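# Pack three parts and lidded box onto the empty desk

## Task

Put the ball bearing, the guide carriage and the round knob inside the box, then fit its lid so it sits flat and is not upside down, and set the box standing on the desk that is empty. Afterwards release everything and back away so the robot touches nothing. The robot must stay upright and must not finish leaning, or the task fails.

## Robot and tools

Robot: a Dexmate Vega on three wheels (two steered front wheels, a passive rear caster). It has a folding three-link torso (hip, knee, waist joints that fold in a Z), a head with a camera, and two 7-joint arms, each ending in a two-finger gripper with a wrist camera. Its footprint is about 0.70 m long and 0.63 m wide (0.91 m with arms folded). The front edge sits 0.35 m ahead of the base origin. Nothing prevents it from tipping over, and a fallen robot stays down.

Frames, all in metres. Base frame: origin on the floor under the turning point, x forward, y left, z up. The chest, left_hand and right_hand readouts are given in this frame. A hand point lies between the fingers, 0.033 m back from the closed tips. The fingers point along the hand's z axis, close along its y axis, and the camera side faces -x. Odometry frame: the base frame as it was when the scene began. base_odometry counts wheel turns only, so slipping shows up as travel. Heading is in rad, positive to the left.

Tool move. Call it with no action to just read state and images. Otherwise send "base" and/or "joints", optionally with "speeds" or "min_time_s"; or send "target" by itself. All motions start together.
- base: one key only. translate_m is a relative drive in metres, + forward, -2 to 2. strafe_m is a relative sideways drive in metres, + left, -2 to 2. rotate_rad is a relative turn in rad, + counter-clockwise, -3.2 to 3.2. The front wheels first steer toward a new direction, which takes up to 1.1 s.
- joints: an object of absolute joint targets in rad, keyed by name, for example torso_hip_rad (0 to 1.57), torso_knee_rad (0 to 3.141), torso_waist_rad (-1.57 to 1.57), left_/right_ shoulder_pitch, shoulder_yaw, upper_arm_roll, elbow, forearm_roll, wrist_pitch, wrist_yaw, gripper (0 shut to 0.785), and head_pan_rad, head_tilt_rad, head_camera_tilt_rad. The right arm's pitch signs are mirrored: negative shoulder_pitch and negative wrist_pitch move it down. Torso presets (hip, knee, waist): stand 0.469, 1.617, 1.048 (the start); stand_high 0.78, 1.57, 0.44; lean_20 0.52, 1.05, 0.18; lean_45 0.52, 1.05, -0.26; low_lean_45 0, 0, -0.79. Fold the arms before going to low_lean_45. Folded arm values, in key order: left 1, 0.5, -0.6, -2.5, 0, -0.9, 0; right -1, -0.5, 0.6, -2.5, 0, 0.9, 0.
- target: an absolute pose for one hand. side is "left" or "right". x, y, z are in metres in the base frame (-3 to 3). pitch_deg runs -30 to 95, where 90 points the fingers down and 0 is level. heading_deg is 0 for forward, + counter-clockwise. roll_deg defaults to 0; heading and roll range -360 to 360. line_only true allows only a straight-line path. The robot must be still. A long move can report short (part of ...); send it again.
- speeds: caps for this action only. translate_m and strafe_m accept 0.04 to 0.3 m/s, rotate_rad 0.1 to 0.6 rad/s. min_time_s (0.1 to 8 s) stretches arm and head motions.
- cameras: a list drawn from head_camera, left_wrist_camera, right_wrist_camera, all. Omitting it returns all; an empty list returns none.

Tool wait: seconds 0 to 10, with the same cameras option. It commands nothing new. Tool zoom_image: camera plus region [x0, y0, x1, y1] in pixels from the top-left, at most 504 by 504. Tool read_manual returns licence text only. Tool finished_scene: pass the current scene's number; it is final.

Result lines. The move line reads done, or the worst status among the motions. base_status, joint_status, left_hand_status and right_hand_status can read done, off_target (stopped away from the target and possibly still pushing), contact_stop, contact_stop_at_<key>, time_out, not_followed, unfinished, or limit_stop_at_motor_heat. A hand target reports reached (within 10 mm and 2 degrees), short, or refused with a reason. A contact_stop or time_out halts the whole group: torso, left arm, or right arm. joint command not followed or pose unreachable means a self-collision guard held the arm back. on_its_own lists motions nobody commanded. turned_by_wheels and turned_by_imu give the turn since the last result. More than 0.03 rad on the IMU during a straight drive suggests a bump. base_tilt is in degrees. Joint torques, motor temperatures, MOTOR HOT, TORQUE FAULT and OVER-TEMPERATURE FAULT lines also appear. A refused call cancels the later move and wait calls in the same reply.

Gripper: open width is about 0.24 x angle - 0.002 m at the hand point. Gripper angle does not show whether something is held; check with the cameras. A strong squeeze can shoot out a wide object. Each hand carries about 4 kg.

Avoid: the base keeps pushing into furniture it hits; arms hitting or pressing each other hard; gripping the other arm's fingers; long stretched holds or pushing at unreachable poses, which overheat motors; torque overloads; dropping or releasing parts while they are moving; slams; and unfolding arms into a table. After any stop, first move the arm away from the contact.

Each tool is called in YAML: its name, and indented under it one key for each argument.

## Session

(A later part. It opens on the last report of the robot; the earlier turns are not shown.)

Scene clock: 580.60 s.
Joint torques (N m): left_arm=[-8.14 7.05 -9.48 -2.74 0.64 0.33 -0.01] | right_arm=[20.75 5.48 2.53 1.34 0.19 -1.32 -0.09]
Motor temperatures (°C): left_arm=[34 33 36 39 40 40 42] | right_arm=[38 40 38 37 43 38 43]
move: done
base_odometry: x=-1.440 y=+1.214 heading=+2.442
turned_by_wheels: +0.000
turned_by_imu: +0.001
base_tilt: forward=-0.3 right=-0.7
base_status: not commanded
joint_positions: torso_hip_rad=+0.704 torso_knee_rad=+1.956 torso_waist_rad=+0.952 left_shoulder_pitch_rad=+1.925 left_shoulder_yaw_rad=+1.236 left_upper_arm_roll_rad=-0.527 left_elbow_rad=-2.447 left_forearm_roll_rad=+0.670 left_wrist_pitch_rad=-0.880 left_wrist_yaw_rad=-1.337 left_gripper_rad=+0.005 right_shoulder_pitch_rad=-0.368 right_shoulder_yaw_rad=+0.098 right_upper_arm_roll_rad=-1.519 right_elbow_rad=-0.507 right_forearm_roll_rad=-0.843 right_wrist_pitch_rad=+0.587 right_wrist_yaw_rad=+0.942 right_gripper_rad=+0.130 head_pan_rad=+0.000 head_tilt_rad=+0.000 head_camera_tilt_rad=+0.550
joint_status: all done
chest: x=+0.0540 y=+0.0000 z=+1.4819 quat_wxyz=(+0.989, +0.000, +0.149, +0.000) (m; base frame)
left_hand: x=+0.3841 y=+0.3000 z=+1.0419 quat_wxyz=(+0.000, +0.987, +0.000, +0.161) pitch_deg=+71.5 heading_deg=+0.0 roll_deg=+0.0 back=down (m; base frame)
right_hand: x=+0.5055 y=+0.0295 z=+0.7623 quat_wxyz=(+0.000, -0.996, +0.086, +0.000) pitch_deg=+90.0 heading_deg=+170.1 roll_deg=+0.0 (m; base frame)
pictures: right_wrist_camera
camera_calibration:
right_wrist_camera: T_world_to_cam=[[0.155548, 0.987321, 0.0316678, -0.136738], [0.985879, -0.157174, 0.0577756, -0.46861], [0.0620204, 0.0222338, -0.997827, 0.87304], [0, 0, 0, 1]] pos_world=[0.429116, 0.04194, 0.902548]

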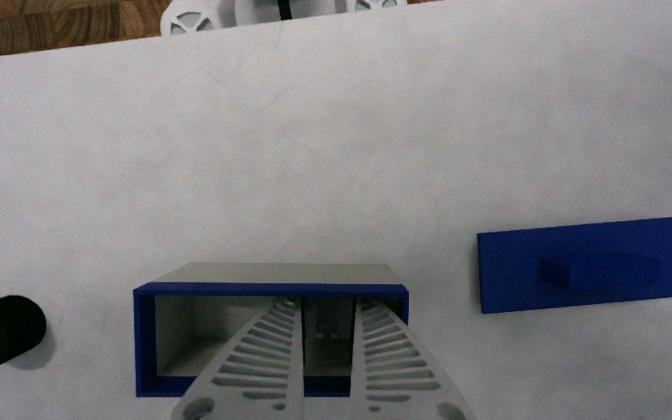

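move:
  target: {"side": "right", "x": 0.5055, "y": 0.0295, "z": 0.83, "pitch_deg": 90, "heading_deg": 170.1, "line_only": true}
  cameras: ["right_wrist_camera"]

zoom_image:
  camera: "right_wrist_camera"
  region: [190, 220, 430, 370]

Scene clock: 585.70 s.
Joint torques (N m): left_arm=[-5.67 11.27 -11.6 -2.64 -0.92 -0.08 -0.11] | right_arm=[25.06 3.47 11.11 -8.17 1.01 -0.32 0.31]
Motor temperatures (°C): left_arm=[34 33 36 39 40 40 42] | right_arm=[38 40 38 37 43 38 43]
move: done
base_odometry: x=-1.440 y=+1.214 heading=+2.442
turned_by_wheels: +0.000
turned_by_imu: +0.001
base_tilt: forward=-0.3 right=-0.9
base_status: not commanded
joint_positions: torso_hip_rad=+0.704 torso_knee_rad=+1.956 torso_waist_rad=+0.952 left_shoulder_pitch_rad=+1.925 left_shoulder_yaw_rad=+1.236 left_upper_arm_roll_rad=-0.527 left_elbow_rad=-2.447 left_forearm_roll_rad=+0.670 left_wrist_pitch_rad=-0.880 left_wrist_yaw_rad=-1.337 left_gripper_rad=+0.005 right_shoulder_pitch_rad=-0.363 right_shoulder_yaw_rad=-0.153 right_upper_arm_roll_rad=-1.414 right_elbow_rad=-1.042 right_forearm_roll_rad=-0.741 right_wrist_pitch_rad=+0.454 right_wrist_yaw_rad=+1.254 right_gripper_rad=+0.130 head_pan_rad=+0.000 head_tilt_rad=+0.000 head_camera_tilt_rad=+0.550
joint_status: not commanded
chest: x=+0.0540 y=+0.0000 z=+1.4819 quat_wxyz=(+0.989, +0.000, +0.149, +0.000) (m; base frame)
left_hand: x=+0.3841 y=+0.3000 z=+1.0419 quat_wxyz=(+0.000, +0.987, +0.000, +0.161) pitch_deg=+71.5 heading_deg=+0.0 roll_deg=+0.0 back=down (m; base frame)
right_hand: x=+0.5052 y=+0.0294 z=+0.8286 quat_wxyz=(+0.000, -0.996, +0.086, +0.000) pitch_deg=+90.0 heading_deg=+170.1 roll_deg=+0.0 (m; base frame)
right_hand_status: reached (straight line, planned for 2.0 s): 1 mm and 0.0 deg off.
pictures: right_wrist_camera
camera_calibration:
right_wrist_camera: T_world_to_cam=[[0.155399, 0.987363, 0.03107, -0.13815], [0.985941, -0.156977, 0.057263, -0.471687], [0.0614167, 0.0217345, -0.997876, 0.939642], [0, 0, 0, 1]] pos_world=[0.428814, 0.0419378, 0.968948]

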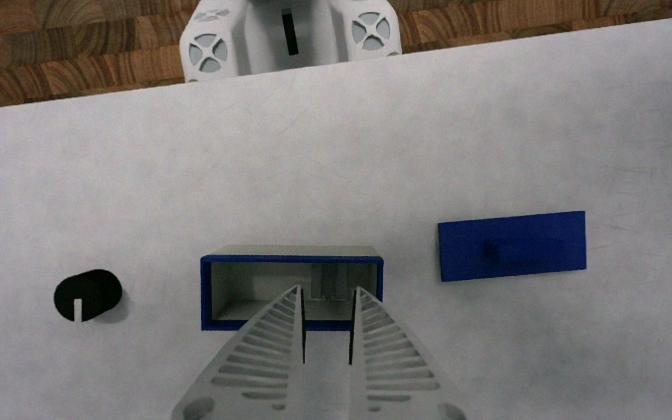

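Scaled by 2.100 from the camera's 672x420 image, which has a finer 960x600 frame.

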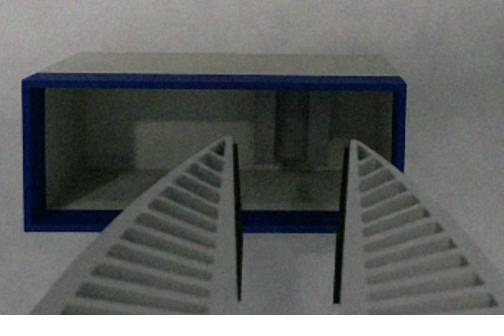

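move:
  joints: {"right_gripper_rad": 0.0}
  cameras: []

move:
  target: {"side": "right", "x": 0.5043, "y": 0.003, "z": 0.815, "pitch_deg": 90, "heading_deg": 170.1, "line_only": true}
  cameras: ["right_wrist_camera"]

zoom_image:
  camera: "right_wrist_camera"
  region: [190, 220, 430, 370]

Scene clock: 594.63 s.
Joint torques (N m): left_arm=[-7.66 7.6 -9.96 -2.28 -0.45 0.93 0.16] | right_arm=[24.13 3.69 11.69 -8.87 1.68 -0.94 0.02]
Motor temperatures (°C): left_arm=[34 33 36 39 40 40 42] | right_arm=[39 40 38 38 43 38 43]
move: done
base_odometry: x=-1.440 y=+1.214 heading=+2.442
turned_by_wheels: +0.000
turned_by_imu: +0.001
base_tilt: forward=-0.4 right=-0.8
base_status: not commanded
joint_positions: torso_hip_rad=+0.704 torso_knee_rad=+1.956 torso_waist_rad=+0.952 left_shoulder_pitch_rad=+1.925 left_shoulder_yaw_rad=+1.236 left_upper_arm_roll_rad=-0.527 left_elbow_rad=-2.447 left_forearm_roll_rad=+0.670 left_wrist_pitch_rad=-0.880 left_wrist_yaw_rad=-1.337 left_gripper_rad=+0.005 right_shoulder_pitch_rad=-0.363 right_shoulder_yaw_rad=-0.155 right_upper_arm_roll_rad=-1.413 right_elbow_rad=-1.048 right_forearm_roll_rad=-0.740 right_wrist_pitch_rad=+0.452 right_wrist_yaw_rad=+1.258 right_gripper_rad=+0.000 head_pan_rad=+0.000 head_tilt_rad=+0.000 head_camera_tilt_rad=+0.550
joint_status: all done
chest: x=+0.0540 y=+0.0000 z=+1.4819 quat_wxyz=(+0.989, +0.000, +0.149, +0.000) (m; base frame)
left_hand: x=+0.3841 y=+0.3000 z=+1.0419 quat_wxyz=(+0.000, +0.987, +0.000, +0.161) pitch_deg=+71.5 heading_deg=+0.0 roll_deg=+0.0 back=down (m; base frame)
right_hand: x=+0.5051 y=+0.0293 z=+0.8297 quat_wxyz=(+0.000, -0.996, +0.086, +0.000) pitch_deg=+90.0 heading_deg=+170.1 roll_deg=+0.0 (m; base frame)
pictures: none
No camera images: "cameras" was empty.

Scene clock: 596.23 s.
Joint torques (N m): left_arm=[-5.55 9.68 -9.79 -2.21 -1.24 0.19 -0.34] | right_arm=[13.66 2.48 5.27 -9.99 0.25 -0.17 0.1]
Motor temperatures (°C): left_arm=[34 33 36 39 40 40 42] | right_arm=[39 40 38 38 43 38 43]
move: done
base_odometry: x=-1.440 y=+1.214 heading=+2.442
turned_by_wheels: +0.000
turned_by_imu: +0.000
base_tilt: forward=-0.3 right=-0.7
base_status: not commanded
joint_positions: torso_hip_rad=+0.704 torso_knee_rad=+1.956 torso_waist_rad=+0.952 left_shoulder_pitch_rad=+1.925 left_shoulder_yaw_rad=+1.236 left_upper_arm_roll_rad=-0.527 left_elbow_rad=-2.447 left_forearm_roll_rad=+0.670 left_wrist_pitch_rad=-0.880 left_wrist_yaw_rad=-1.337 left_gripper_rad=+0.005 right_shoulder_pitch_rad=-0.379 right_shoulder_yaw_rad=-0.218 right_upper_arm_roll_rad=-1.418 right_elbow_rad=-1.080 right_forearm_roll_rad=-0.756 right_wrist_pitch_rad=+0.468 right_wrist_yaw_rad=+1.224 right_gripper_rad=+0.000 head_pan_rad=+0.000 head_tilt_rad=+0.000 head_camera_tilt_rad=+0.550
joint_status: not commanded
chest: x=+0.0540 y=+0.0000 z=+1.4819 quat_wxyz=(+0.989, +0.000, +0.149, +0.000) (m; base frame)
left_hand: x=+0.3841 y=+0.3000 z=+1.0419 quat_wxyz=(+0.000, +0.987, +0.000, +0.161) pitch_deg=+71.5 heading_deg=+0.0 roll_deg=+0.0 back=down (m; base frame)
right_hand: x=+0.5047 y=+0.0051 z=+0.8163 quat_wxyz=(+0.000, -0.996, +0.086, +0.000) pitch_deg=+90.0 heading_deg=+170.1 roll_deg=+0.0 (m; base frame)
right_hand_status: reached (straight line, planned for 0.5 s): 2 mm and 0.0 deg off.
pictures: right_wrist_camera
camera_calibration:
right_wrist_camera: T_world_to_cam=[[0.15586, 0.987279, 0.0314185, -0.114111], [0.985818, -0.157475, 0.058012, -0.474873], [0.0622217, 0.0219312, -0.997821, 0.927434], [0, 0, 0, 1]] pos_world=[0.428217, 0.0175393, 0.956547]

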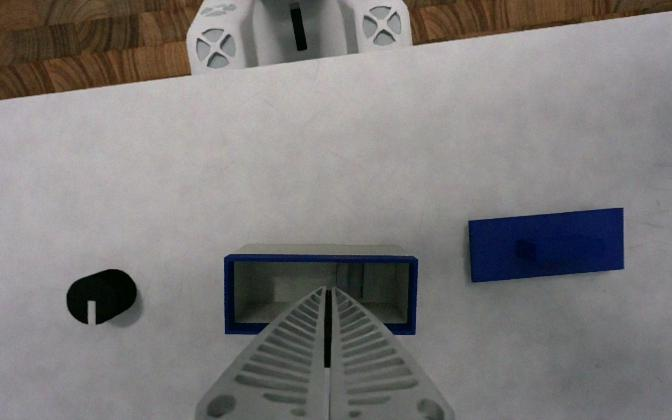

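Scaled by 2.100 from the camera's 672x420 image, which has a finer 960x600 frame.

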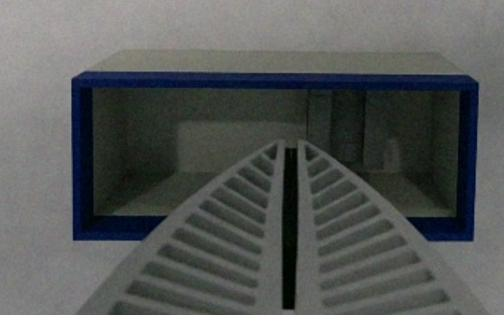

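move:
  target: {"side": "right", "x": 0.5030, "y": -0.004, "z": 0.812, "pitch_deg": 90, "heading_deg": 170.1, "line_only": true}
  cameras: []

move:
  target: {"side": "right", "x": 0.5030, "y": -0.004, "z": 0.772, "pitch_deg": 90, "heading_deg": 170.1, "line_only": true}
  cameras: ["right_wrist_camera"]

zoom_image:
  camera: "right_wrist_camera"
  region: [190, 230, 450, 400]

Scene clock: 600.33 s.
Joint torques (N m): left_arm=[-6.87 7.47 -11.31 -2.85 -0.57 0.34 0.33] | right_arm=[10.07 1.24 4.17 -9.46 0.38 -0.22 -0.34]
Motor temperatures (°C): left_arm=[34 33 36 39 40 40 42] | right_arm=[38 40 38 38 43 38 43]
move: done
base_odometry: x=-1.440 y=+1.214 heading=+2.442
turned_by_wheels: +0.000
turned_by_imu: +0.001
base_tilt: forward=-0.3 right=-0.9
base_status: not commanded
joint_positions: torso_hip_rad=+0.704 torso_knee_rad=+1.956 torso_waist_rad=+0.952 left_shoulder_pitch_rad=+1.925 left_shoulder_yaw_rad=+1.236 left_upper_arm_roll_rad=-0.527 left_elbow_rad=-2.447 left_forearm_roll_rad=+0.670 left_wrist_pitch_rad=-0.880 left_wrist_yaw_rad=-1.337 left_gripper_rad=+0.005 right_shoulder_pitch_rad=-0.385 right_shoulder_yaw_rad=-0.239 right_upper_arm_roll_rad=-1.419 right_elbow_rad=-1.096 right_forearm_roll_rad=-0.760 right_wrist_pitch_rad=+0.470 right_wrist_yaw_rad=+1.217 right_gripper_rad=+0.000 head_pan_rad=+0.000 head_tilt_rad=+0.000 head_camera_tilt_rad=+0.550
joint_status: not commanded
chest: x=+0.0540 y=+0.0000 z=+1.4819 quat_wxyz=(+0.989, +0.000, +0.149, +0.000) (m; base frame)
left_hand: x=+0.3841 y=+0.3000 z=+1.0419 quat_wxyz=(+0.000, +0.987, +0.000, +0.161) pitch_deg=+71.5 heading_deg=+0.0 roll_deg=+0.0 back=down (m; base frame)
right_hand: x=+0.5036 y=-0.0022 z=+0.8129 quat_wxyz=(+0.000, -0.996, +0.086, +0.000) pitch_deg=+90.0 heading_deg=+170.1 roll_deg=+0.0 (m; base frame)
right_hand_status: reached (straight line, planned for 0.3 s): 2 mm and 0.0 deg off.
pictures: none
No camera images: "cameras" was empty.

Scene clock: 602.80 s.
Joint torques (N m): left_arm=[-7.46 7.43 -10.7 -2.97 -0.83 0.08 -0.18] | right_arm=[13.12 6.54 3.74 -1.17 1.37 0.29 0.17]
Motor temperatures (°C): left_arm=[34 33 36 39 40 40 42] | right_arm=[38 40 38 38 43 38 43]
move: done
base_odometry: x=-1.440 y=+1.214 heading=+2.442
turned_by_wheels: +0.000
turned_by_imu: +0.000
base_tilt: forward=-0.2 right=-0.6
base_status: not commanded
joint_positions: torso_hip_rad=+0.704 torso_knee_rad=+1.956 torso_waist_rad=+0.952 left_shoulder_pitch_rad=+1.925 left_shoulder_yaw_rad=+1.236 left_upper_arm_roll_rad=-0.527 left_elbow_rad=-2.447 left_forearm_roll_rad=+0.670 left_wrist_pitch_rad=-0.880 left_wrist_yaw_rad=-1.337 left_gripper_rad=+0.005 right_shoulder_pitch_rad=-0.398 right_shoulder_yaw_rad=-0.147 right_upper_arm_roll_rad=-1.466 right_elbow_rad=-0.885 right_forearm_roll_rad=-0.821 right_wrist_pitch_rad=+0.517 right_wrist_yaw_rad=+1.075 right_gripper_rad=+0.000 head_pan_rad=+0.000 head_tilt_rad=+0.000 head_camera_tilt_rad=+0.550
joint_status: not commanded
chest: x=+0.0540 y=+0.0000 z=+1.4819 quat_wxyz=(+0.989, +0.000, +0.149, +0.000) (m; base frame)
left_hand: x=+0.3841 y=+0.3000 z=+1.0419 quat_wxyz=(+0.000, +0.987, +0.000, +0.161) pitch_deg=+71.5 heading_deg=+0.0 roll_deg=+0.0 back=down (m; base frame)
right_hand: x=+0.5032 y=-0.0039 z=+0.7731 quat_wxyz=(+0.000, -0.996, +0.086, +0.000) pitch_deg=+90.0 heading_deg=+170.1 roll_deg=+0.0 (m; base frame)
right_hand_status: reached (straight line, planned for 1.0 s): 1 mm and 0.0 deg off.
pictures: right_wrist_camera
camera_calibration:
right_wrist_camera: T_world_to_cam=[[0.155647, 0.987303, 0.0317197, -0.103823], [0.985845, -0.157283, 0.0580683, -0.472376], [0.06232, 0.0222326, -0.997809, 0.884663], [0, 0, 0, 1]] pos_world=[0.426718, 0.00854016, 0.913447]

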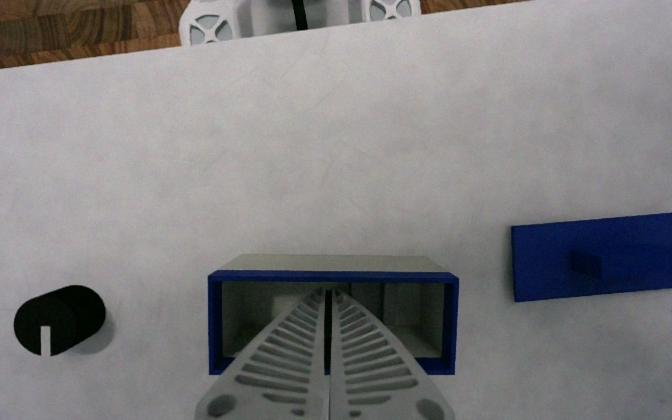

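Scaled by 1.938 from the camera's 672x420 image, which has a finer 960x600 frame.

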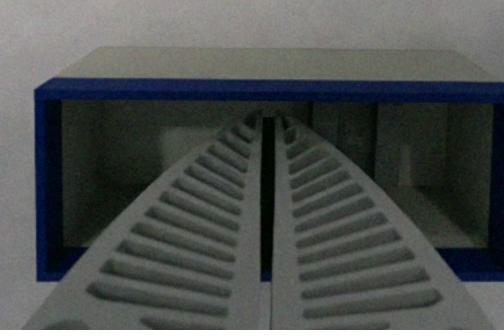

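move:
  target: {"side": "right", "x": 0.5067, "y": 0.0180, "z": 0.772, "pitch_deg": 90, "heading_deg": 170.1, "line_only": true}
  cameras: ["right_wrist_camera"]

zoom_image:
  camera: "right_wrist_camera"
  region: [190, 230, 450, 400]

move:
  target: {"side": "right", "x": 0.5087, "y": 0.0290, "z": 0.772, "pitch_deg": 90, "heading_deg": 170.1, "line_only": true}
  cameras: ["right_wrist_camera"]

zoom_image:
  camera: "right_wrist_camera"
  region: [190, 230, 450, 400]

Scene clock: 609.73 s.
Joint torques (N m): left_arm=[-7.74 8.53 -10.55 -2.24 -0.93 -0.49 -0.47] | right_arm=[24.3 5.86 4.56 -0.14 0.45 0.55 0.07]
Motor temperatures (°C): left_arm=[34 33 36 39 40 40 42] | right_arm=[38 40 38 37 43 38 43]
move: done
base_odometry: x=-1.440 y=+1.214 heading=+2.442
turned_by_wheels: +0.000
turned_by_imu: +0.001
base_tilt: forward=-0.3 right=-0.8
base_status: not commanded
joint_positions: torso_hip_rad=+0.704 torso_knee_rad=+1.956 torso_waist_rad=+0.952 left_shoulder_pitch_rad=+1.925 left_shoulder_yaw_rad=+1.236 left_upper_arm_roll_rad=-0.527 left_elbow_rad=-2.447 left_forearm_roll_rad=+0.670 left_wrist_pitch_rad=-0.880 left_wrist_yaw_rad=-1.337 left_gripper_rad=+0.005 right_shoulder_pitch_rad=-0.381 right_shoulder_yaw_rad=-0.034 right_upper_arm_roll_rad=-1.480 right_elbow_rad=-0.728 right_forearm_roll_rad=-0.827 right_wrist_pitch_rad=+0.543 right_wrist_yaw_rad=+1.036 right_gripper_rad=+0.000 head_pan_rad=+0.000 head_tilt_rad=+0.000 head_camera_tilt_rad=+0.550
joint_status: not commanded
chest: x=+0.0540 y=+0.0000 z=+1.4819 quat_wxyz=(+0.989, +0.000, +0.149, +0.000) (m; base frame)
left_hand: x=+0.3841 y=+0.3000 z=+1.0419 quat_wxyz=(+0.000, +0.987, +0.000, +0.161) pitch_deg=+71.5 heading_deg=+0.0 roll_deg=+0.0 back=down (m; base frame)
right_hand: x=+0.5063 y=+0.0172 z=+0.7718 quat_wxyz=(+0.000, -0.996, +0.086, +0.000) pitch_deg=+90.0 heading_deg=+170.1 roll_deg=+0.0 (m; base frame)
right_hand_status: reached (straight line, planned for 0.8 s): 1 mm and 0.0 deg off.
pictures: right_wrist_camera
camera_calibration:
right_wrist_camera: T_world_to_cam=[[0.155666, 0.987307, 0.0315126, -0.124931], [0.985886, -0.157274, 0.0573949, -0.471538], [0.0616224, 0.0221333, -0.997854, 0.883042], [0, 0, 0, 1]] pos_world=[0.429915, 0.0296398, 0.912148]

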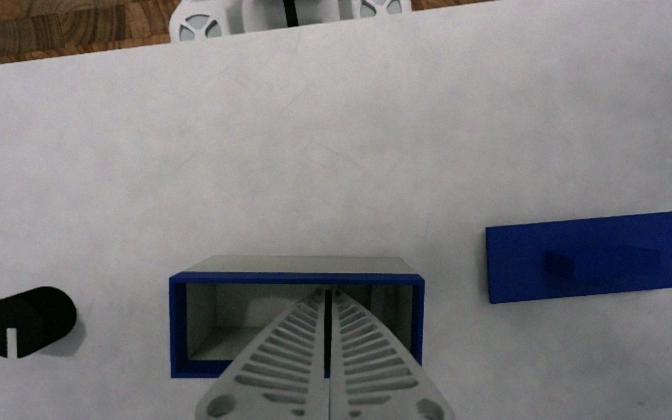

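Scaled by 1.938 from the camera's 672x420 image, which has a finer 960x600 frame.

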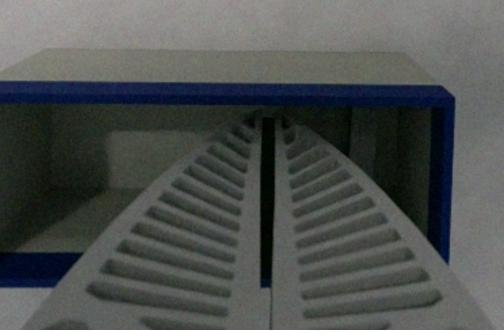

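Scene clock: 611.73 s.
Joint torques (N m): left_arm=[-5.56 10.43 -10.31 -3.17 -0.39 -0.41 -0.32] | right_arm=[25.37 7.79 2.9 -0.04 0.5 0.85 -0.4]
Motor temperatures (°C): left_arm=[34 33 36 39 40 40 42] | right_arm=[38 40 38 37 43 38 43]
move: done
base_odometry: x=-1.440 y=+1.214 heading=+2.442
turned_by_wheels: +0.000
turned_by_imu: +0.000
base_tilt: forward=-0.4 right=-0.7
base_status: not commanded
joint_positions: torso_hip_rad=+0.704 torso_knee_rad=+1.956 torso_waist_rad=+0.952 left_shoulder_pitch_rad=+1.925 left_shoulder_yaw_rad=+1.236 left_upper_arm_roll_rad=-0.527 left_elbow_rad=-2.447 left_forearm_roll_rad=+0.670 left_wrist_pitch_rad=-0.880 left_wrist_yaw_rad=-1.337 left_gripper_rad=+0.005 right_shoulder_pitch_rad=-0.367 right_shoulder_yaw_rad=+0.044 right_upper_arm_roll_rad=-1.491 right_elbow_rad=-0.610 right_forearm_roll_rad=-0.833 right_wrist_pitch_rad=+0.568 right_wrist_yaw_rad=+1.000 right_gripper_rad=+0.000 head_pan_rad=+0.000 head_tilt_rad=+0.000 head_camera_tilt_rad=+0.550
joint_status: not commanded
chest: x=+0.0540 y=+0.0000 z=+1.4819 quat_wxyz=(+0.989, +0.000, +0.149, +0.000) (m; base frame)
left_hand: x=+0.3841 y=+0.3000 z=+1.0419 quat_wxyz=(+0.000, +0.987, +0.000, +0.161) pitch_deg=+71.5 heading_deg=+0.0 roll_deg=+0.0 back=down (m; base frame)
right_hand: x=+0.5083 y=+0.0285 z=+0.7718 quat_wxyz=(+0.000, -0.996, +0.086, +0.000) pitch_deg=+90.0 heading_deg=+170.1 roll_deg=+0.0 (m; base frame)
right_hand_status: reached (straight line, planned for 0.7 s): 1 mm and 0.0 deg off.
pictures: right_wrist_camera
camera_calibration:
right_wrist_camera: T_world_to_cam=[[0.155568, 0.987323, 0.0315076, -0.136352], [0.985901, -0.157176, 0.0573973, -0.471745], [0.0616219, 0.0221342, -0.997854, 0.882669], [0, 0, 0, 1]] pos_world=[0.431915, 0.0409396, 0.912148]

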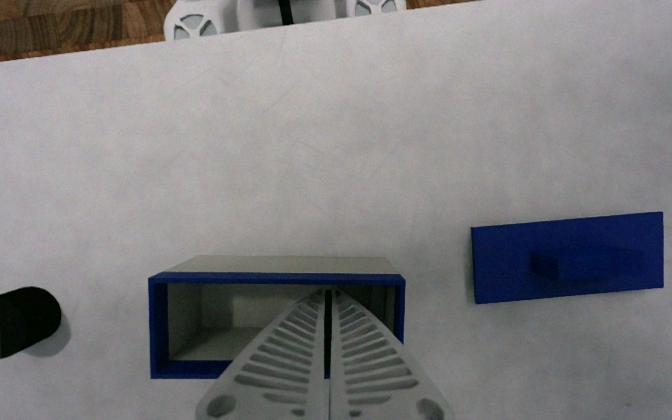

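Scaled by 1.938 from the camera's 672x420 image, which has a finer 960x600 frame.

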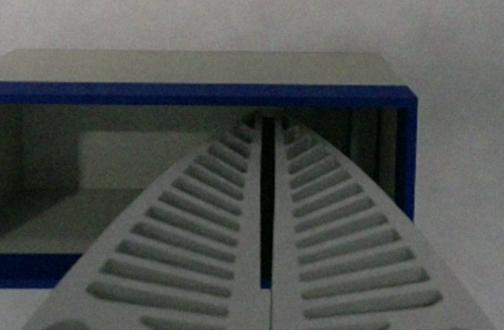

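move:
  target: {"side": "right", "x": 0.5053, "y": 0.0120, "z": 0.775, "pitch_deg": 90, "heading_deg": 170.1, "line_only": true}
  cameras: []

move:
  target: {"side": "right", "x": 0.500, "y": -0.02, "z": 0.85, "pitch_deg": 90, "heading_deg": 170.1, "line_only": true}
  cameras: ["right_wrist_camera"]

zoom_image:
  camera: "right_wrist_camera"
  region: [220, 210, 440, 350]

Scene clock: 615.17 s.
Joint torques (N m): left_arm=[-4.88 10.77 -10.42 -0.77 0.1 0.45 -0.22] | right_arm=[12.72 3.14 8.92 -8.5 1.6 -0.81 0.33]
Motor temperatures (°C): left_arm=[34 33 36 39 40 40 42] | right_arm=[38 40 38 37 43 38 43]
move: done
base_odometry: x=-1.440 y=+1.214 heading=+2.442
turned_by_wheels: +0.000
turned_by_imu: +0.001
base_tilt: forward=-0.3 right=-0.8
base_status: not commanded
joint_positions: torso_hip_rad=+0.704 torso_knee_rad=+1.956 torso_waist_rad=+0.952 left_shoulder_pitch_rad=+1.925 left_shoulder_yaw_rad=+1.236 left_upper_arm_roll_rad=-0.527 left_elbow_rad=-2.447 left_forearm_roll_rad=+0.670 left_wrist_pitch_rad=-0.880 left_wrist_yaw_rad=-1.337 left_gripper_rad=+0.005 right_shoulder_pitch_rad=-0.386 right_shoulder_yaw_rad=-0.074 right_upper_arm_roll_rad=-1.472 right_elbow_rad=-0.795 right_forearm_roll_rad=-0.821 right_wrist_pitch_rad=+0.528 right_wrist_yaw_rad=+1.062 right_gripper_rad=+0.000 head_pan_rad=+0.000 head_tilt_rad=+0.000 head_camera_tilt_rad=+0.550
joint_status: not commanded
chest: x=+0.0540 y=+0.0000 z=+1.4819 quat_wxyz=(+0.989, +0.000, +0.149, +0.000) (m; base frame)
left_hand: x=+0.3841 y=+0.3000 z=+1.0419 quat_wxyz=(+0.000, +0.987, +0.000, +0.161) pitch_deg=+71.5 heading_deg=+0.0 roll_deg=+0.0 back=down (m; base frame)
right_hand: x=+0.5055 y=+0.0123 z=+0.7748 quat_wxyz=(+0.000, -0.996, +0.086, +0.000) pitch_deg=+90.0 heading_deg=+170.1 roll_deg=+0.0 (m; base frame)
right_hand_status: reached (straight line, planned for 0.9 s): 0 mm and 0.0 deg off.
pictures: none
No camera images: "cameras" was empty.

Scene clock: 618.70 s.
Joint torques (N m): left_arm=[-5.44 10.93 -11.21 -3.6 -0.1 -0.3 -0.06] | right_arm=[24.71 1.55 12.15 -9 1.58 -0.05 0.56]
Motor temperatures (°C): left_arm=[34 33 36 39 40 40 42] | right_arm=[38 40 38 37 43 38 43]
move: done
base_odometry: x=-1.440 y=+1.214 heading=+2.442
turned_by_wheels: +0.000
turned_by_imu: +0.001
base_tilt: forward=-0.3 right=-0.7
base_status: not commanded
joint_positions: torso_hip_rad=+0.704 torso_knee_rad=+1.956 torso_waist_rad=+0.952 left_shoulder_pitch_rad=+1.925 left_shoulder_yaw_rad=+1.236 left_upper_arm_roll_rad=-0.527 left_elbow_rad=-2.447 left_forearm_roll_rad=+0.670 left_wrist_pitch_rad=-0.880 left_wrist_yaw_rad=-1.337 left_gripper_rad=+0.005 right_shoulder_pitch_rad=-0.383 right_shoulder_yaw_rad=-0.361 right_upper_arm_roll_rad=-1.371 right_elbow_rad=-1.307 right_forearm_roll_rad=-0.706 right_wrist_pitch_rad=+0.439 right_wrist_yaw_rad=+1.330 right_gripper_rad=+0.000 head_pan_rad=+0.000 head_tilt_rad=+0.000 head_camera_tilt_rad=+0.550
joint_status: not commanded
chest: x=+0.0540 y=+0.0000 z=+1.4819 quat_wxyz=(+0.989, +0.000, +0.149, +0.000) (m; base frame)
left_hand: x=+0.3841 y=+0.3000 z=+1.0419 quat_wxyz=(+0.000, +0.987, +0.000, +0.161) pitch_deg=+71.5 heading_deg=+0.0 roll_deg=+0.0 back=down (m; base frame)
right_hand: x=+0.4998 y=-0.0196 z=+0.8486 quat_wxyz=(+0.000, -0.996, +0.086, +0.000) pitch_deg=+90.0 heading_deg=+170.1 roll_deg=+0.0 (m; base frame)
right_hand_status: reached (straight line, planned for 2.0 s): 1 mm and 0.0 deg off.
pictures: right_wrist_camera
camera_calibration:
right_wrist_camera: T_world_to_cam=[[0.155499, 0.987347, 0.031075, -0.0895007], [0.985925, -0.157078, 0.0572606, -0.475207], [0.0614172, 0.0217337, -0.997876, 0.960998], [0, 0, 0, 1]] pos_world=[0.423414, -0.00716208, 0.988948]

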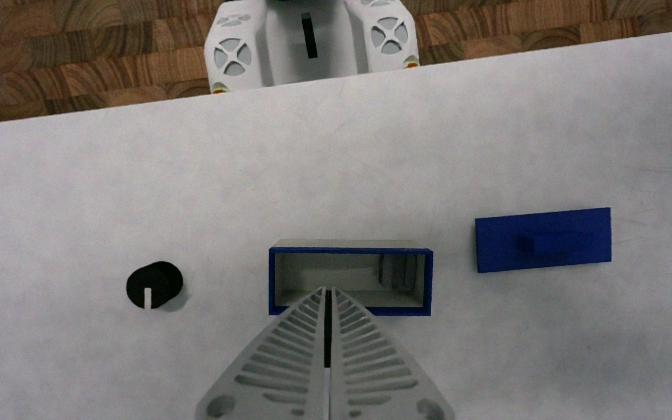

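Scaled by 2.291 from the camera's 672x420 image, which has a finer 960x600 frame.

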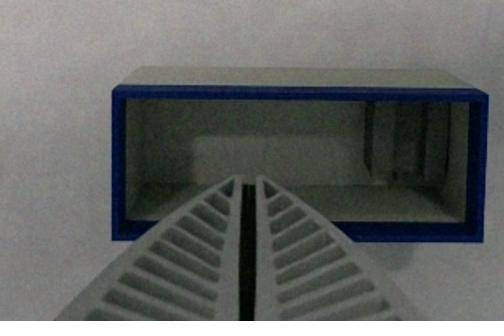

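move:
  target: {"side": "right", "x": 0.485, "y": -0.26, "z": 0.86, "pitch_deg": 90, "heading_deg": 180, "line_only": true}
  cameras: []

move:
  joints: {"right_gripper_rad": 0.21}
  cameras: []

move:
  target: {"side": "right", "x": 0.485, "y": -0.495, "z": 0.85, "pitch_deg": 90, "heading_deg": 180, "line_only": true}
  cameras: ["head_camera", "right_wrist_camera"]

zoom_image:
  camera: "right_wrist_camera"
  region: [230, 210, 430, 350]

Scene clock: 626.17 s.
Joint torques (N m): left_arm=[-7.37 10.92 -9.83 -1.48 -0.39 0.54 -0.3] | right_arm=[24.02 -9.68 13.49 -5.03 1.1 0.15 0.01]
Motor temperatures (°C): left_arm=[34 33 36 39 40 40 42] | right_arm=[38 40 38 38 43 38 43]
move: done
base_odometry: x=-1.440 y=+1.214 heading=+2.442
turned_by_wheels: +0.000
turned_by_imu: +0.001
base_tilt: forward=-0.3 right=-0.8
base_status: not commanded
joint_positions: torso_hip_rad=+0.704 torso_knee_rad=+1.956 torso_waist_rad=+0.952 left_shoulder_pitch_rad=+1.925 left_shoulder_yaw_rad=+1.236 left_upper_arm_roll_rad=-0.527 left_elbow_rad=-2.447 left_forearm_roll_rad=+0.670 left_wrist_pitch_rad=-0.880 left_wrist_yaw_rad=-1.337 left_gripper_rad=+0.005 right_shoulder_pitch_rad=-0.377 right_shoulder_yaw_rad=-0.960 right_upper_arm_roll_rad=-1.330 right_elbow_rad=-1.541 right_forearm_roll_rad=-0.821 right_wrist_pitch_rad=+0.897 right_wrist_yaw_rad=+1.026 right_gripper_rad=+0.000 head_pan_rad=+0.000 head_tilt_rad=+0.000 head_camera_tilt_rad=+0.550
joint_status: not commanded
chest: x=+0.0540 y=+0.0000 z=+1.4819 quat_wxyz=(+0.989, +0.000, +0.149, +0.000) (m; base frame)
left_hand: x=+0.3841 y=+0.3000 z=+1.0419 quat_wxyz=(+0.000, +0.987, +0.000, +0.161) pitch_deg=+71.5 heading_deg=+0.0 roll_deg=+0.0 back=down (m; base frame)
right_hand: x=+0.4853 y=-0.2574 z=+0.8594 quat_wxyz=(+0.000, -1.000, +0.001, +0.000) pitch_deg=+90.0 heading_deg=+179.9 roll_deg=+0.0 (m; base frame)
right_hand_status: reached (straight line, planned for 2.3 s): 3 mm and 0.1 deg off.
pictures: none
No camera images: "cameras" was empty.

Scene clock: 626.87 s.
Joint torques (N m): left_arm=[-6.72 9.66 -9.75 -4.48 -0.31 -0.39 -0.24] | right_arm=[22.6 -6.59 13.62 -6.46 0.35 -0.59 -0.17]
Motor temperatures (°C): left_arm=[34 33 36 39 40 40 42] | right_arm=[38 40 38 38 43 38 43]
move: done
base_odometry: x=-1.440 y=+1.214 heading=+2.442
turned_by_wheels: +0.000
turned_by_imu: +0.000
base_tilt: forward=-0.2 right=-0.8
base_status: not commanded
joint_positions: torso_hip_rad=+0.704 torso_knee_rad=+1.956 torso_waist_rad=+0.952 left_shoulder_pitch_rad=+1.925 left_shoulder_yaw_rad=+1.236 left_upper_arm_roll_rad=-0.527 left_elbow_rad=-2.447 left_forearm_roll_rad=+0.670 left_wrist_pitch_rad=-0.880 left_wrist_yaw_rad=-1.337 left_gripper_rad=+0.005 right_shoulder_pitch_rad=-0.377 right_shoulder_yaw_rad=-0.964 right_upper_arm_roll_rad=-1.330 right_elbow_rad=-1.542 right_forearm_roll_rad=-0.823 right_wrist_pitch_rad=+0.901 right_wrist_yaw_rad=+1.022 right_gripper_rad=+0.210 head_pan_rad=+0.000 head_tilt_rad=+0.000 head_camera_tilt_rad=+0.550
joint_status: all done
chest: x=+0.0540 y=+0.0000 z=+1.4819 quat_wxyz=(+0.989, +0.000, +0.149, +0.000) (m; base frame)
left_hand: x=+0.3841 y=+0.3000 z=+1.0419 quat_wxyz=(+0.000, +0.987, +0.000, +0.161) pitch_deg=+71.5 heading_deg=+0.0 roll_deg=+0.0 back=down (m; base frame)
right_hand: x=+0.4848 y=-0.2594 z=+0.8596 quat_wxyz=(+0.000, -1.000, +0.000, +0.000) pitch_deg=+90.0 heading_deg=+180.0 roll_deg=+0.0 (m; base frame)
pictures: none
No camera images: "cameras" was empty.

Scene clock: 632.03 s.
Joint torques (N m): left_arm=[-4.81 11.14 -9.71 -3.84 0.59 0.46 -0.08] | right_arm=[21.58 -6.72 5.34 4.5 -0.54 0.94 -0.23]
Motor temperatures (°C): left_arm=[34 33 36 39 40 40 42] | right_arm=[38 40 38 37 43 38 43]
move: done
base_odometry: x=-1.440 y=+1.214 heading=+2.442
turned_by_wheels: +0.000
turned_by_imu: +0.001
base_tilt: forward=-0.3 right=-0.7
base_status: not commanded
joint_positions: torso_hip_rad=+0.704 torso_knee_rad=+1.956 torso_waist_rad=+0.952 left_shoulder_pitch_rad=+1.925 left_shoulder_yaw_rad=+1.236 left_upper_arm_roll_rad=-0.527 left_elbow_rad=-2.447 left_forearm_roll_rad=+0.670 left_wrist_pitch_rad=-0.880 left_wrist_yaw_rad=-1.337 left_gripper_rad=+0.005 right_shoulder_pitch_rad=-0.300 right_shoulder_yaw_rad=-1.116 right_upper_arm_roll_rad=-1.366 right_elbow_rad=-1.122 right_forearm_roll_rad=-1.666 right_wrist_pitch_rad=+1.155 right_wrist_yaw_rad=-0.006 right_gripper_rad=+0.210 head_pan_rad=+0.000 head_tilt_rad=+0.000 head_camera_tilt_rad=+0.550
joint_status: not commanded
chest: x=+0.0540 y=+0.0000 z=+1.4819 quat_wxyz=(+0.989, +0.000, +0.149, +0.000) (m; base frame)
left_hand: x=+0.3841 y=+0.3000 z=+1.0419 quat_wxyz=(+0.000, +0.987, +0.000, +0.161) pitch_deg=+71.5 heading_deg=+0.0 roll_deg=+0.0 back=down (m; base frame)
right_hand: x=+0.4850 y=-0.4939 z=+0.8498 quat_wxyz=(+0.000, -1.000, +0.000, +0.000) pitch_deg=+90.0 heading_deg=-180.0 roll_deg=+0.0 (m; base frame)
right_hand_status: reached (straight line, planned for 3.6 s): 1 mm and 0.0 deg off.
pictures: head_camera, right_wrist_camera
camera_calibration:
head_camera: T_world_to_cam=[[-0.0192106, -0.999013, 0.0400565, -0.0402496], [-0.753332, -0.0118782, -0.657533, 1.07262], [0.65736, -0.0428074, -0.75236, 1.13008], [0, 0, 0, 1]] pos_world=[0.0643966, 0.020907, 1.55713]
right_wrist_camera: T_world_to_cam=[[-0.0167522, 0.999358, 0.0316717, 0.469949], [0.998206, 0.0148952, 0.0579863, -0.456882], [0.0574773, 0.0325863, -0.997815, 0.980581], [0, 0, 0, 1]] pos_world=[0.407574, -0.494795, 0.990047]

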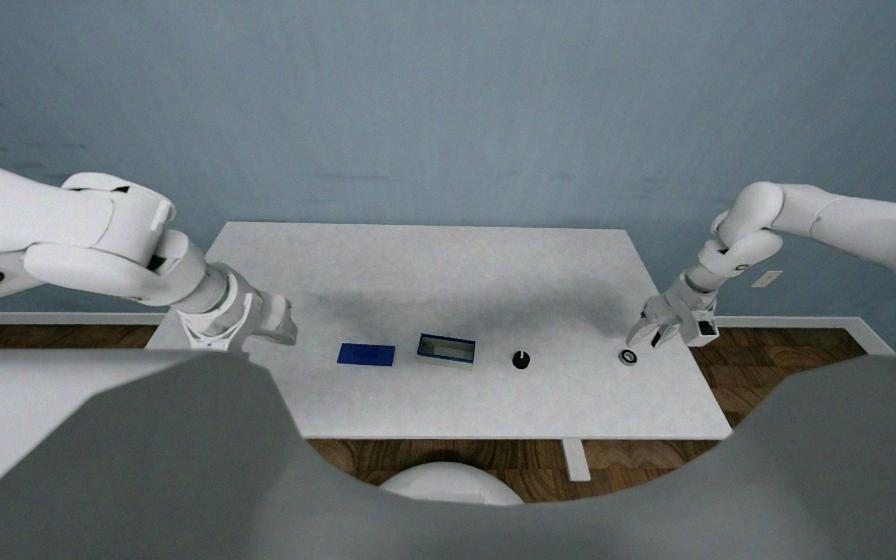

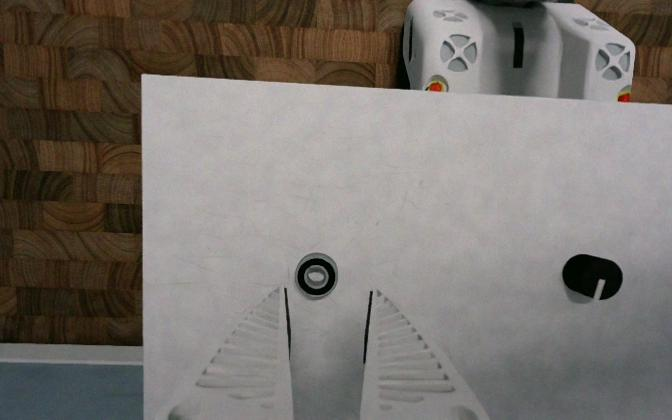

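Scaled by 2.520 from the camera's 672x420 image, which has a finer 960x600 frame.

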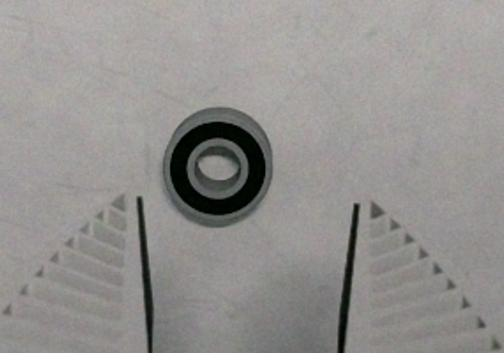

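move:
  target: {"side": "right", "x": 0.4955, "y": -0.5045, "z": 0.79, "pitch_deg": 90, "heading_deg": 180, "line_only": true}
  cameras: ["right_wrist_camera"]

zoom_image:
  camera: "right_wrist_camera"
  region: [230, 230, 430, 370]

Scene clock: 638.50 s.
Joint torques (N m): left_arm=[-7.36 9.32 -9.82 -4.31 -1.09 0.64 0.03] | right_arm=[9.61 -5.44 3.52 6.21 -0.3 -0.5 0.01]
Motor temperatures (°C): left_arm=[34 33 36 39 40 40 42] | right_arm=[38 40 38 37 43 38 43]
move: done
base_odometry: x=-1.440 y=+1.214 heading=+2.442
turned_by_wheels: +0.000
turned_by_imu: +0.001
base_tilt: forward=-0.3 right=-0.7
base_status: not commanded
joint_positions: torso_hip_rad=+0.704 torso_knee_rad=+1.956 torso_waist_rad=+0.952 left_shoulder_pitch_rad=+1.925 left_shoulder_yaw_rad=+1.236 left_upper_arm_roll_rad=-0.527 left_elbow_rad=-2.447 left_forearm_roll_rad=+0.670 left_wrist_pitch_rad=-0.880 left_wrist_yaw_rad=-1.337 left_gripper_rad=+0.005 right_shoulder_pitch_rad=-0.313 right_shoulder_yaw_rad=-0.874 right_upper_arm_roll_rad=-1.474 right_elbow_rad=-0.720 right_forearm_roll_rad=-1.883 right_wrist_pitch_rad=+1.002 right_wrist_yaw_rad=-0.294 right_gripper_rad=+0.210 head_pan_rad=+0.000 head_tilt_rad=+0.000 head_camera_tilt_rad=+0.550
joint_status: not commanded
chest: x=+0.0540 y=+0.0000 z=+1.4819 quat_wxyz=(+0.989, +0.000, +0.149, +0.000) (m; base frame)
left_hand: x=+0.3841 y=+0.3000 z=+1.0419 quat_wxyz=(+0.000, +0.987, +0.000, +0.161) pitch_deg=+71.5 heading_deg=+0.0 roll_deg=+0.0 back=down (m; base frame)
right_hand: x=+0.4956 y=-0.5042 z=+0.7907 quat_wxyz=(+0.000, -1.000, +0.000, +0.000) pitch_deg=+90.0 heading_deg=+180.0 roll_deg=+0.0 (m; base frame)
right_hand_status: reached (straight line, planned for 1.6 s): 1 mm and 0.0 deg off.
pictures: right_wrist_camera
camera_calibration:
right_wrist_camera: T_world_to_cam=[[-0.0161698, 0.99936, 0.0318981, 0.481837], [0.998204, 0.0142942, 0.0581735, -0.464361], [0.0576804, 0.0327815, -0.997797, 0.921333], [0, 0, 0, 1]] pos_world=[0.418176, -0.505093, 0.930947]

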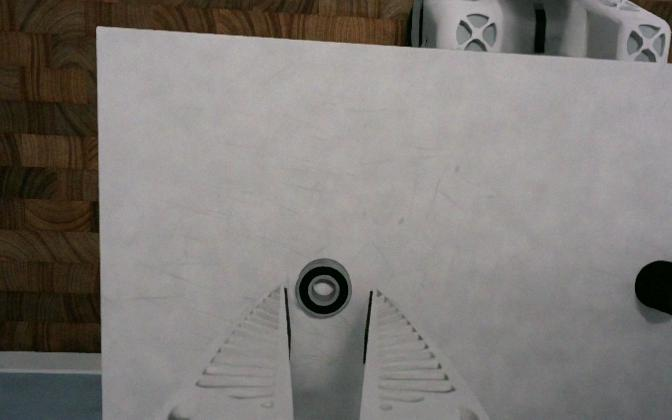

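Scaled by 2.520 from the camera's 672x420 image, which has a finer 960x600 frame.

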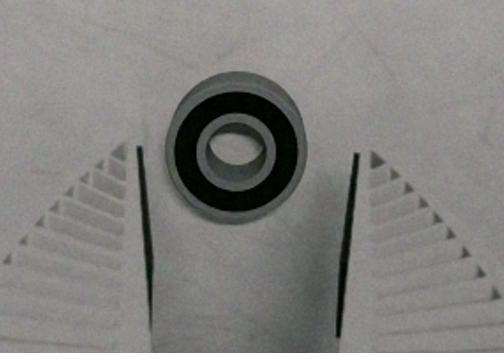

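move:
  target: {"side": "right", "x": 0.4955, "y": -0.507, "z": 0.7615, "pitch_deg": 90, "heading_deg": 180, "line_only": true}
  cameras: ["right_wrist_camera"]

zoom_image:
  camera: "right_wrist_camera"
  region: [230, 230, 430, 370]

Scene clock: 640.67 s.
Joint torques (N m): left_arm=[-4.54 8.91 -9.88 -2.61 -0.13 0.44 -0.28] | right_arm=[8.96 -7.77 1.5 4.61 -0.67 -1.42 -0.31]
Motor temperatures (°C): left_arm=[34 33 36 39 40 40 42] | right_arm=[38 40 38 37 43 38 43]
move: refused
base_odometry: x=-1.440 y=+1.214 heading=+2.442
turned_by_wheels: +0.000
turned_by_imu: +0.000
base_tilt: forward=-0.3 right=-0.8
base_status: not commanded
joint_positions: torso_hip_rad=+0.704 torso_knee_rad=+1.956 torso_waist_rad=+0.952 left_shoulder_pitch_rad=+1.925 left_shoulder_yaw_rad=+1.236 left_upper_arm_roll_rad=-0.527 left_elbow_rad=-2.447 left_forearm_roll_rad=+0.670 left_wrist_pitch_rad=-0.880 left_wrist_yaw_rad=-1.337 left_gripper_rad=+0.005 right_shoulder_pitch_rad=-0.313 right_shoulder_yaw_rad=-0.871 right_upper_arm_roll_rad=-1.475 right_elbow_rad=-0.714 right_forearm_roll_rad=-1.885 right_wrist_pitch_rad=+1.000 right_wrist_yaw_rad=-0.297 right_gripper_rad=+0.210 head_pan_rad=+0.000 head_tilt_rad=+0.000 head_camera_tilt_rad=+0.550
joint_status: not commanded
chest: x=+0.0540 y=+0.0000 z=+1.4819 quat_wxyz=(+0.989, +0.000, +0.149, +0.000) (m; base frame)
left_hand: x=+0.3841 y=+0.3000 z=+1.0419 quat_wxyz=(+0.000, +0.987, +0.000, +0.161) pitch_deg=+71.5 heading_deg=+0.0 roll_deg=+0.0 back=down (m; base frame)
right_hand: x=+0.4957 y=-0.5043 z=+0.7901 quat_wxyz=(+0.000, -1.000, +0.000, +0.000) pitch_deg=+90.0 heading_deg=-180.0 roll_deg=+0.0 (m; base frame)
right_hand_status: refused: no posture of the arm gets there (out of reach): the closest leaves the hand 0.4 cm and 0 deg from the pose. Nothing moved.
pictures: right_wrist_camera
camera_calibration:
right_wrist_camera: T_world_to_cam=[[-0.0166554, 0.999359, 0.031675, 0.482464], [0.998202, 0.0147952, 0.0580835, -0.463991], [0.0575777, 0.0325854, -0.997809, 0.920796], [0, 0, 0, 1]] pos_world=[0.418175, -0.505295, 0.930447]

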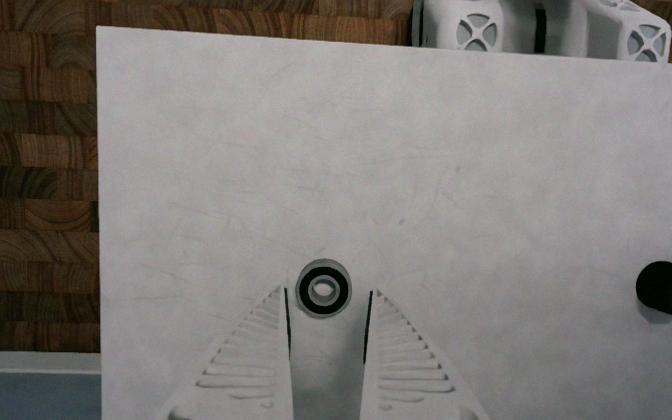

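Scaled by 2.520 from the camera's 672x420 image, which has a finer 960x600 frame.

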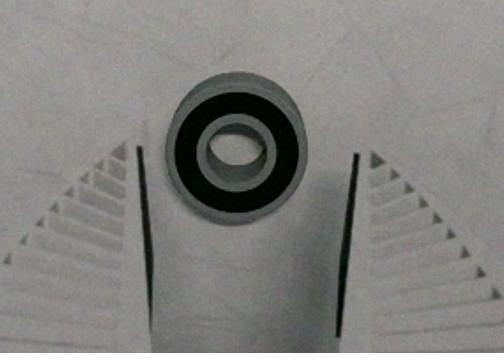

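move:
  target: {"side": "right", "x": 0.4955, "y": -0.507, "z": 0.79, "pitch_deg": 90, "heading_deg": 180, "line_only": true}
  cameras: []

move:
  joints: {"torso_hip_rad": 0.60, "torso_knee_rad": 1.7723, "torso_waist_rad": 0.8723}
  cameras: ["right_wrist_camera"]

zoom_image:
  camera: "right_wrist_camera"
  region: [230, 230, 430, 370]

Scene clock: 645.17 s.
Joint torques (N m): left_arm=[-8.28 11.94 -12.07 -2.63 -0.35 1.27 -0.12] | right_arm=[24.05 -7.89 3.38 5.66 -0.75 -0.76 -0.36]
Motor temperatures (°C): left_arm=[34 33 36 39 40 40 42] | right_arm=[38 40 38 37 43 38 43]
move: done
base_odometry: x=-1.440 y=+1.214 heading=+2.442
turned_by_wheels: +0.000
turned_by_imu: +0.001
base_tilt: forward=-0.3 right=-0.8
base_status: not commanded
joint_positions: torso_hip_rad=+0.704 torso_knee_rad=+1.956 torso_waist_rad=+0.952 left_shoulder_pitch_rad=+1.925 left_shoulder_yaw_rad=+1.236 left_upper_arm_roll_rad=-0.527 left_elbow_rad=-2.447 left_forearm_roll_rad=+0.670 left_wrist_pitch_rad=-0.880 left_wrist_yaw_rad=-1.337 left_gripper_rad=+0.005 right_shoulder_pitch_rad=-0.312 right_shoulder_yaw_rad=-0.867 right_upper_arm_roll_rad=-1.480 right_elbow_rad=-0.703 right_forearm_roll_rad=-1.892 right_wrist_pitch_rad=+0.997 right_wrist_yaw_rad=-0.309 right_gripper_rad=+0.210 head_pan_rad=+0.000 head_tilt_rad=+0.000 head_camera_tilt_rad=+0.550
joint_status: not commanded
chest: x=+0.0540 y=+0.0000 z=+1.4819 quat_wxyz=(+0.989, +0.000, +0.149, +0.000) (m; base frame)
left_hand: x=+0.3841 y=+0.3000 z=+1.0419 quat_wxyz=(+0.000, +0.987, +0.000, +0.161) pitch_deg=+71.5 heading_deg=+0.0 roll_deg=+0.0 back=down (m; base frame)
right_hand: x=+0.4952 y=-0.5060 z=+0.7899 quat_wxyz=(+0.000, -1.000, +0.000, +0.000) pitch_deg=+90.0 heading_deg=-180.0 roll_deg=+0.0 (m; base frame)
right_hand_status: reached (straight line, planned for 0.3 s): 1 mm and 0.0 deg off.
pictures: none
No camera images: "cameras" was empty.

Scene clock: 647.10 s.
Joint torques (N m): left_arm=[-8.42 10.23 -10.69 -2.14 -0.21 0.53 0.13] | right_arm=[24.01 -5.74 3.43 5.53 -1.36 -0.24 0.12]
Motor temperatures (°C): left_arm=[34 33 36 39 40 40 42] | right_arm=[38 40 38 37 43 38 43]
move: done
base_odometry: x=-1.440 y=+1.214 heading=+2.442
turned_by_wheels: +0.000
turned_by_imu: +0.000
base_tilt: forward=-0.3 right=-0.6
base_status: not commanded
joint_positions: torso_hip_rad=+0.600 torso_knee_rad=+1.772 torso_waist_rad=+0.872 left_shoulder_pitch_rad=+1.925 left_shoulder_yaw_rad=+1.236 left_upper_arm_roll_rad=-0.527 left_elbow_rad=-2.447 left_forearm_roll_rad=+0.670 left_wrist_pitch_rad=-0.880 left_wrist_yaw_rad=-1.337 left_gripper_rad=+0.005 right_shoulder_pitch_rad=-0.311 right_shoulder_yaw_rad=-0.865 right_upper_arm_roll_rad=-1.482 right_elbow_rad=-0.698 right_forearm_roll_rad=-1.896 right_wrist_pitch_rad=+0.995 right_wrist_yaw_rad=-0.314 right_gripper_rad=+0.210 head_pan_rad=+0.000 head_tilt_rad=+0.000 head_camera_tilt_rad=+0.550
joint_status: all done
chest: x=+0.0528 y=+0.0000 z=+1.4503 quat_wxyz=(+0.989, +0.000, +0.150, +0.000) (m; base frame)
left_hand: x=+0.3829 y=+0.3000 z=+1.0102 quat_wxyz=(+0.000, +0.987, +0.000, +0.161) pitch_deg=+71.5 heading_deg=+0.0 roll_deg=+0.0 back=down (m; base frame)
right_hand: x=+0.4940 y=-0.5068 z=+0.7582 quat_wxyz=(+0.000, -1.000, +0.000, +0.000) pitch_deg=+90.0 heading_deg=-180.0 roll_deg=+0.0 (m; base frame)
pictures: right_wrist_camera
camera_calibration:
right_wrist_camera: T_world_to_cam=[[-0.0167345, 0.999358, 0.0316824, 0.485972], [0.998241, 0.0148964, 0.0573879, -0.459841], [0.0568791, 0.0325871, -0.997849, 0.889469], [0, 0, 0, 1]] pos_world=[0.416572, -0.507795, 0.898548]

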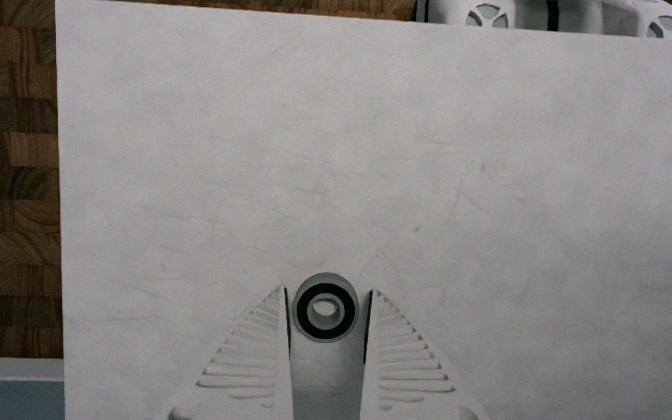

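Scaled by 2.520 from the camera's 672x420 image, which has a finer 960x600 frame.

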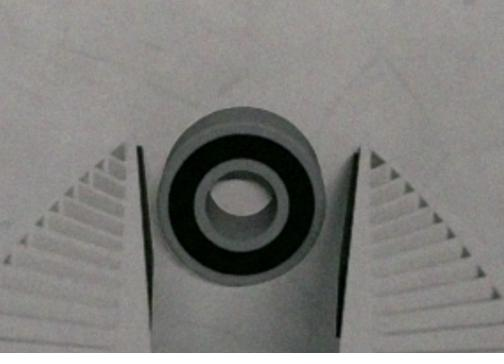

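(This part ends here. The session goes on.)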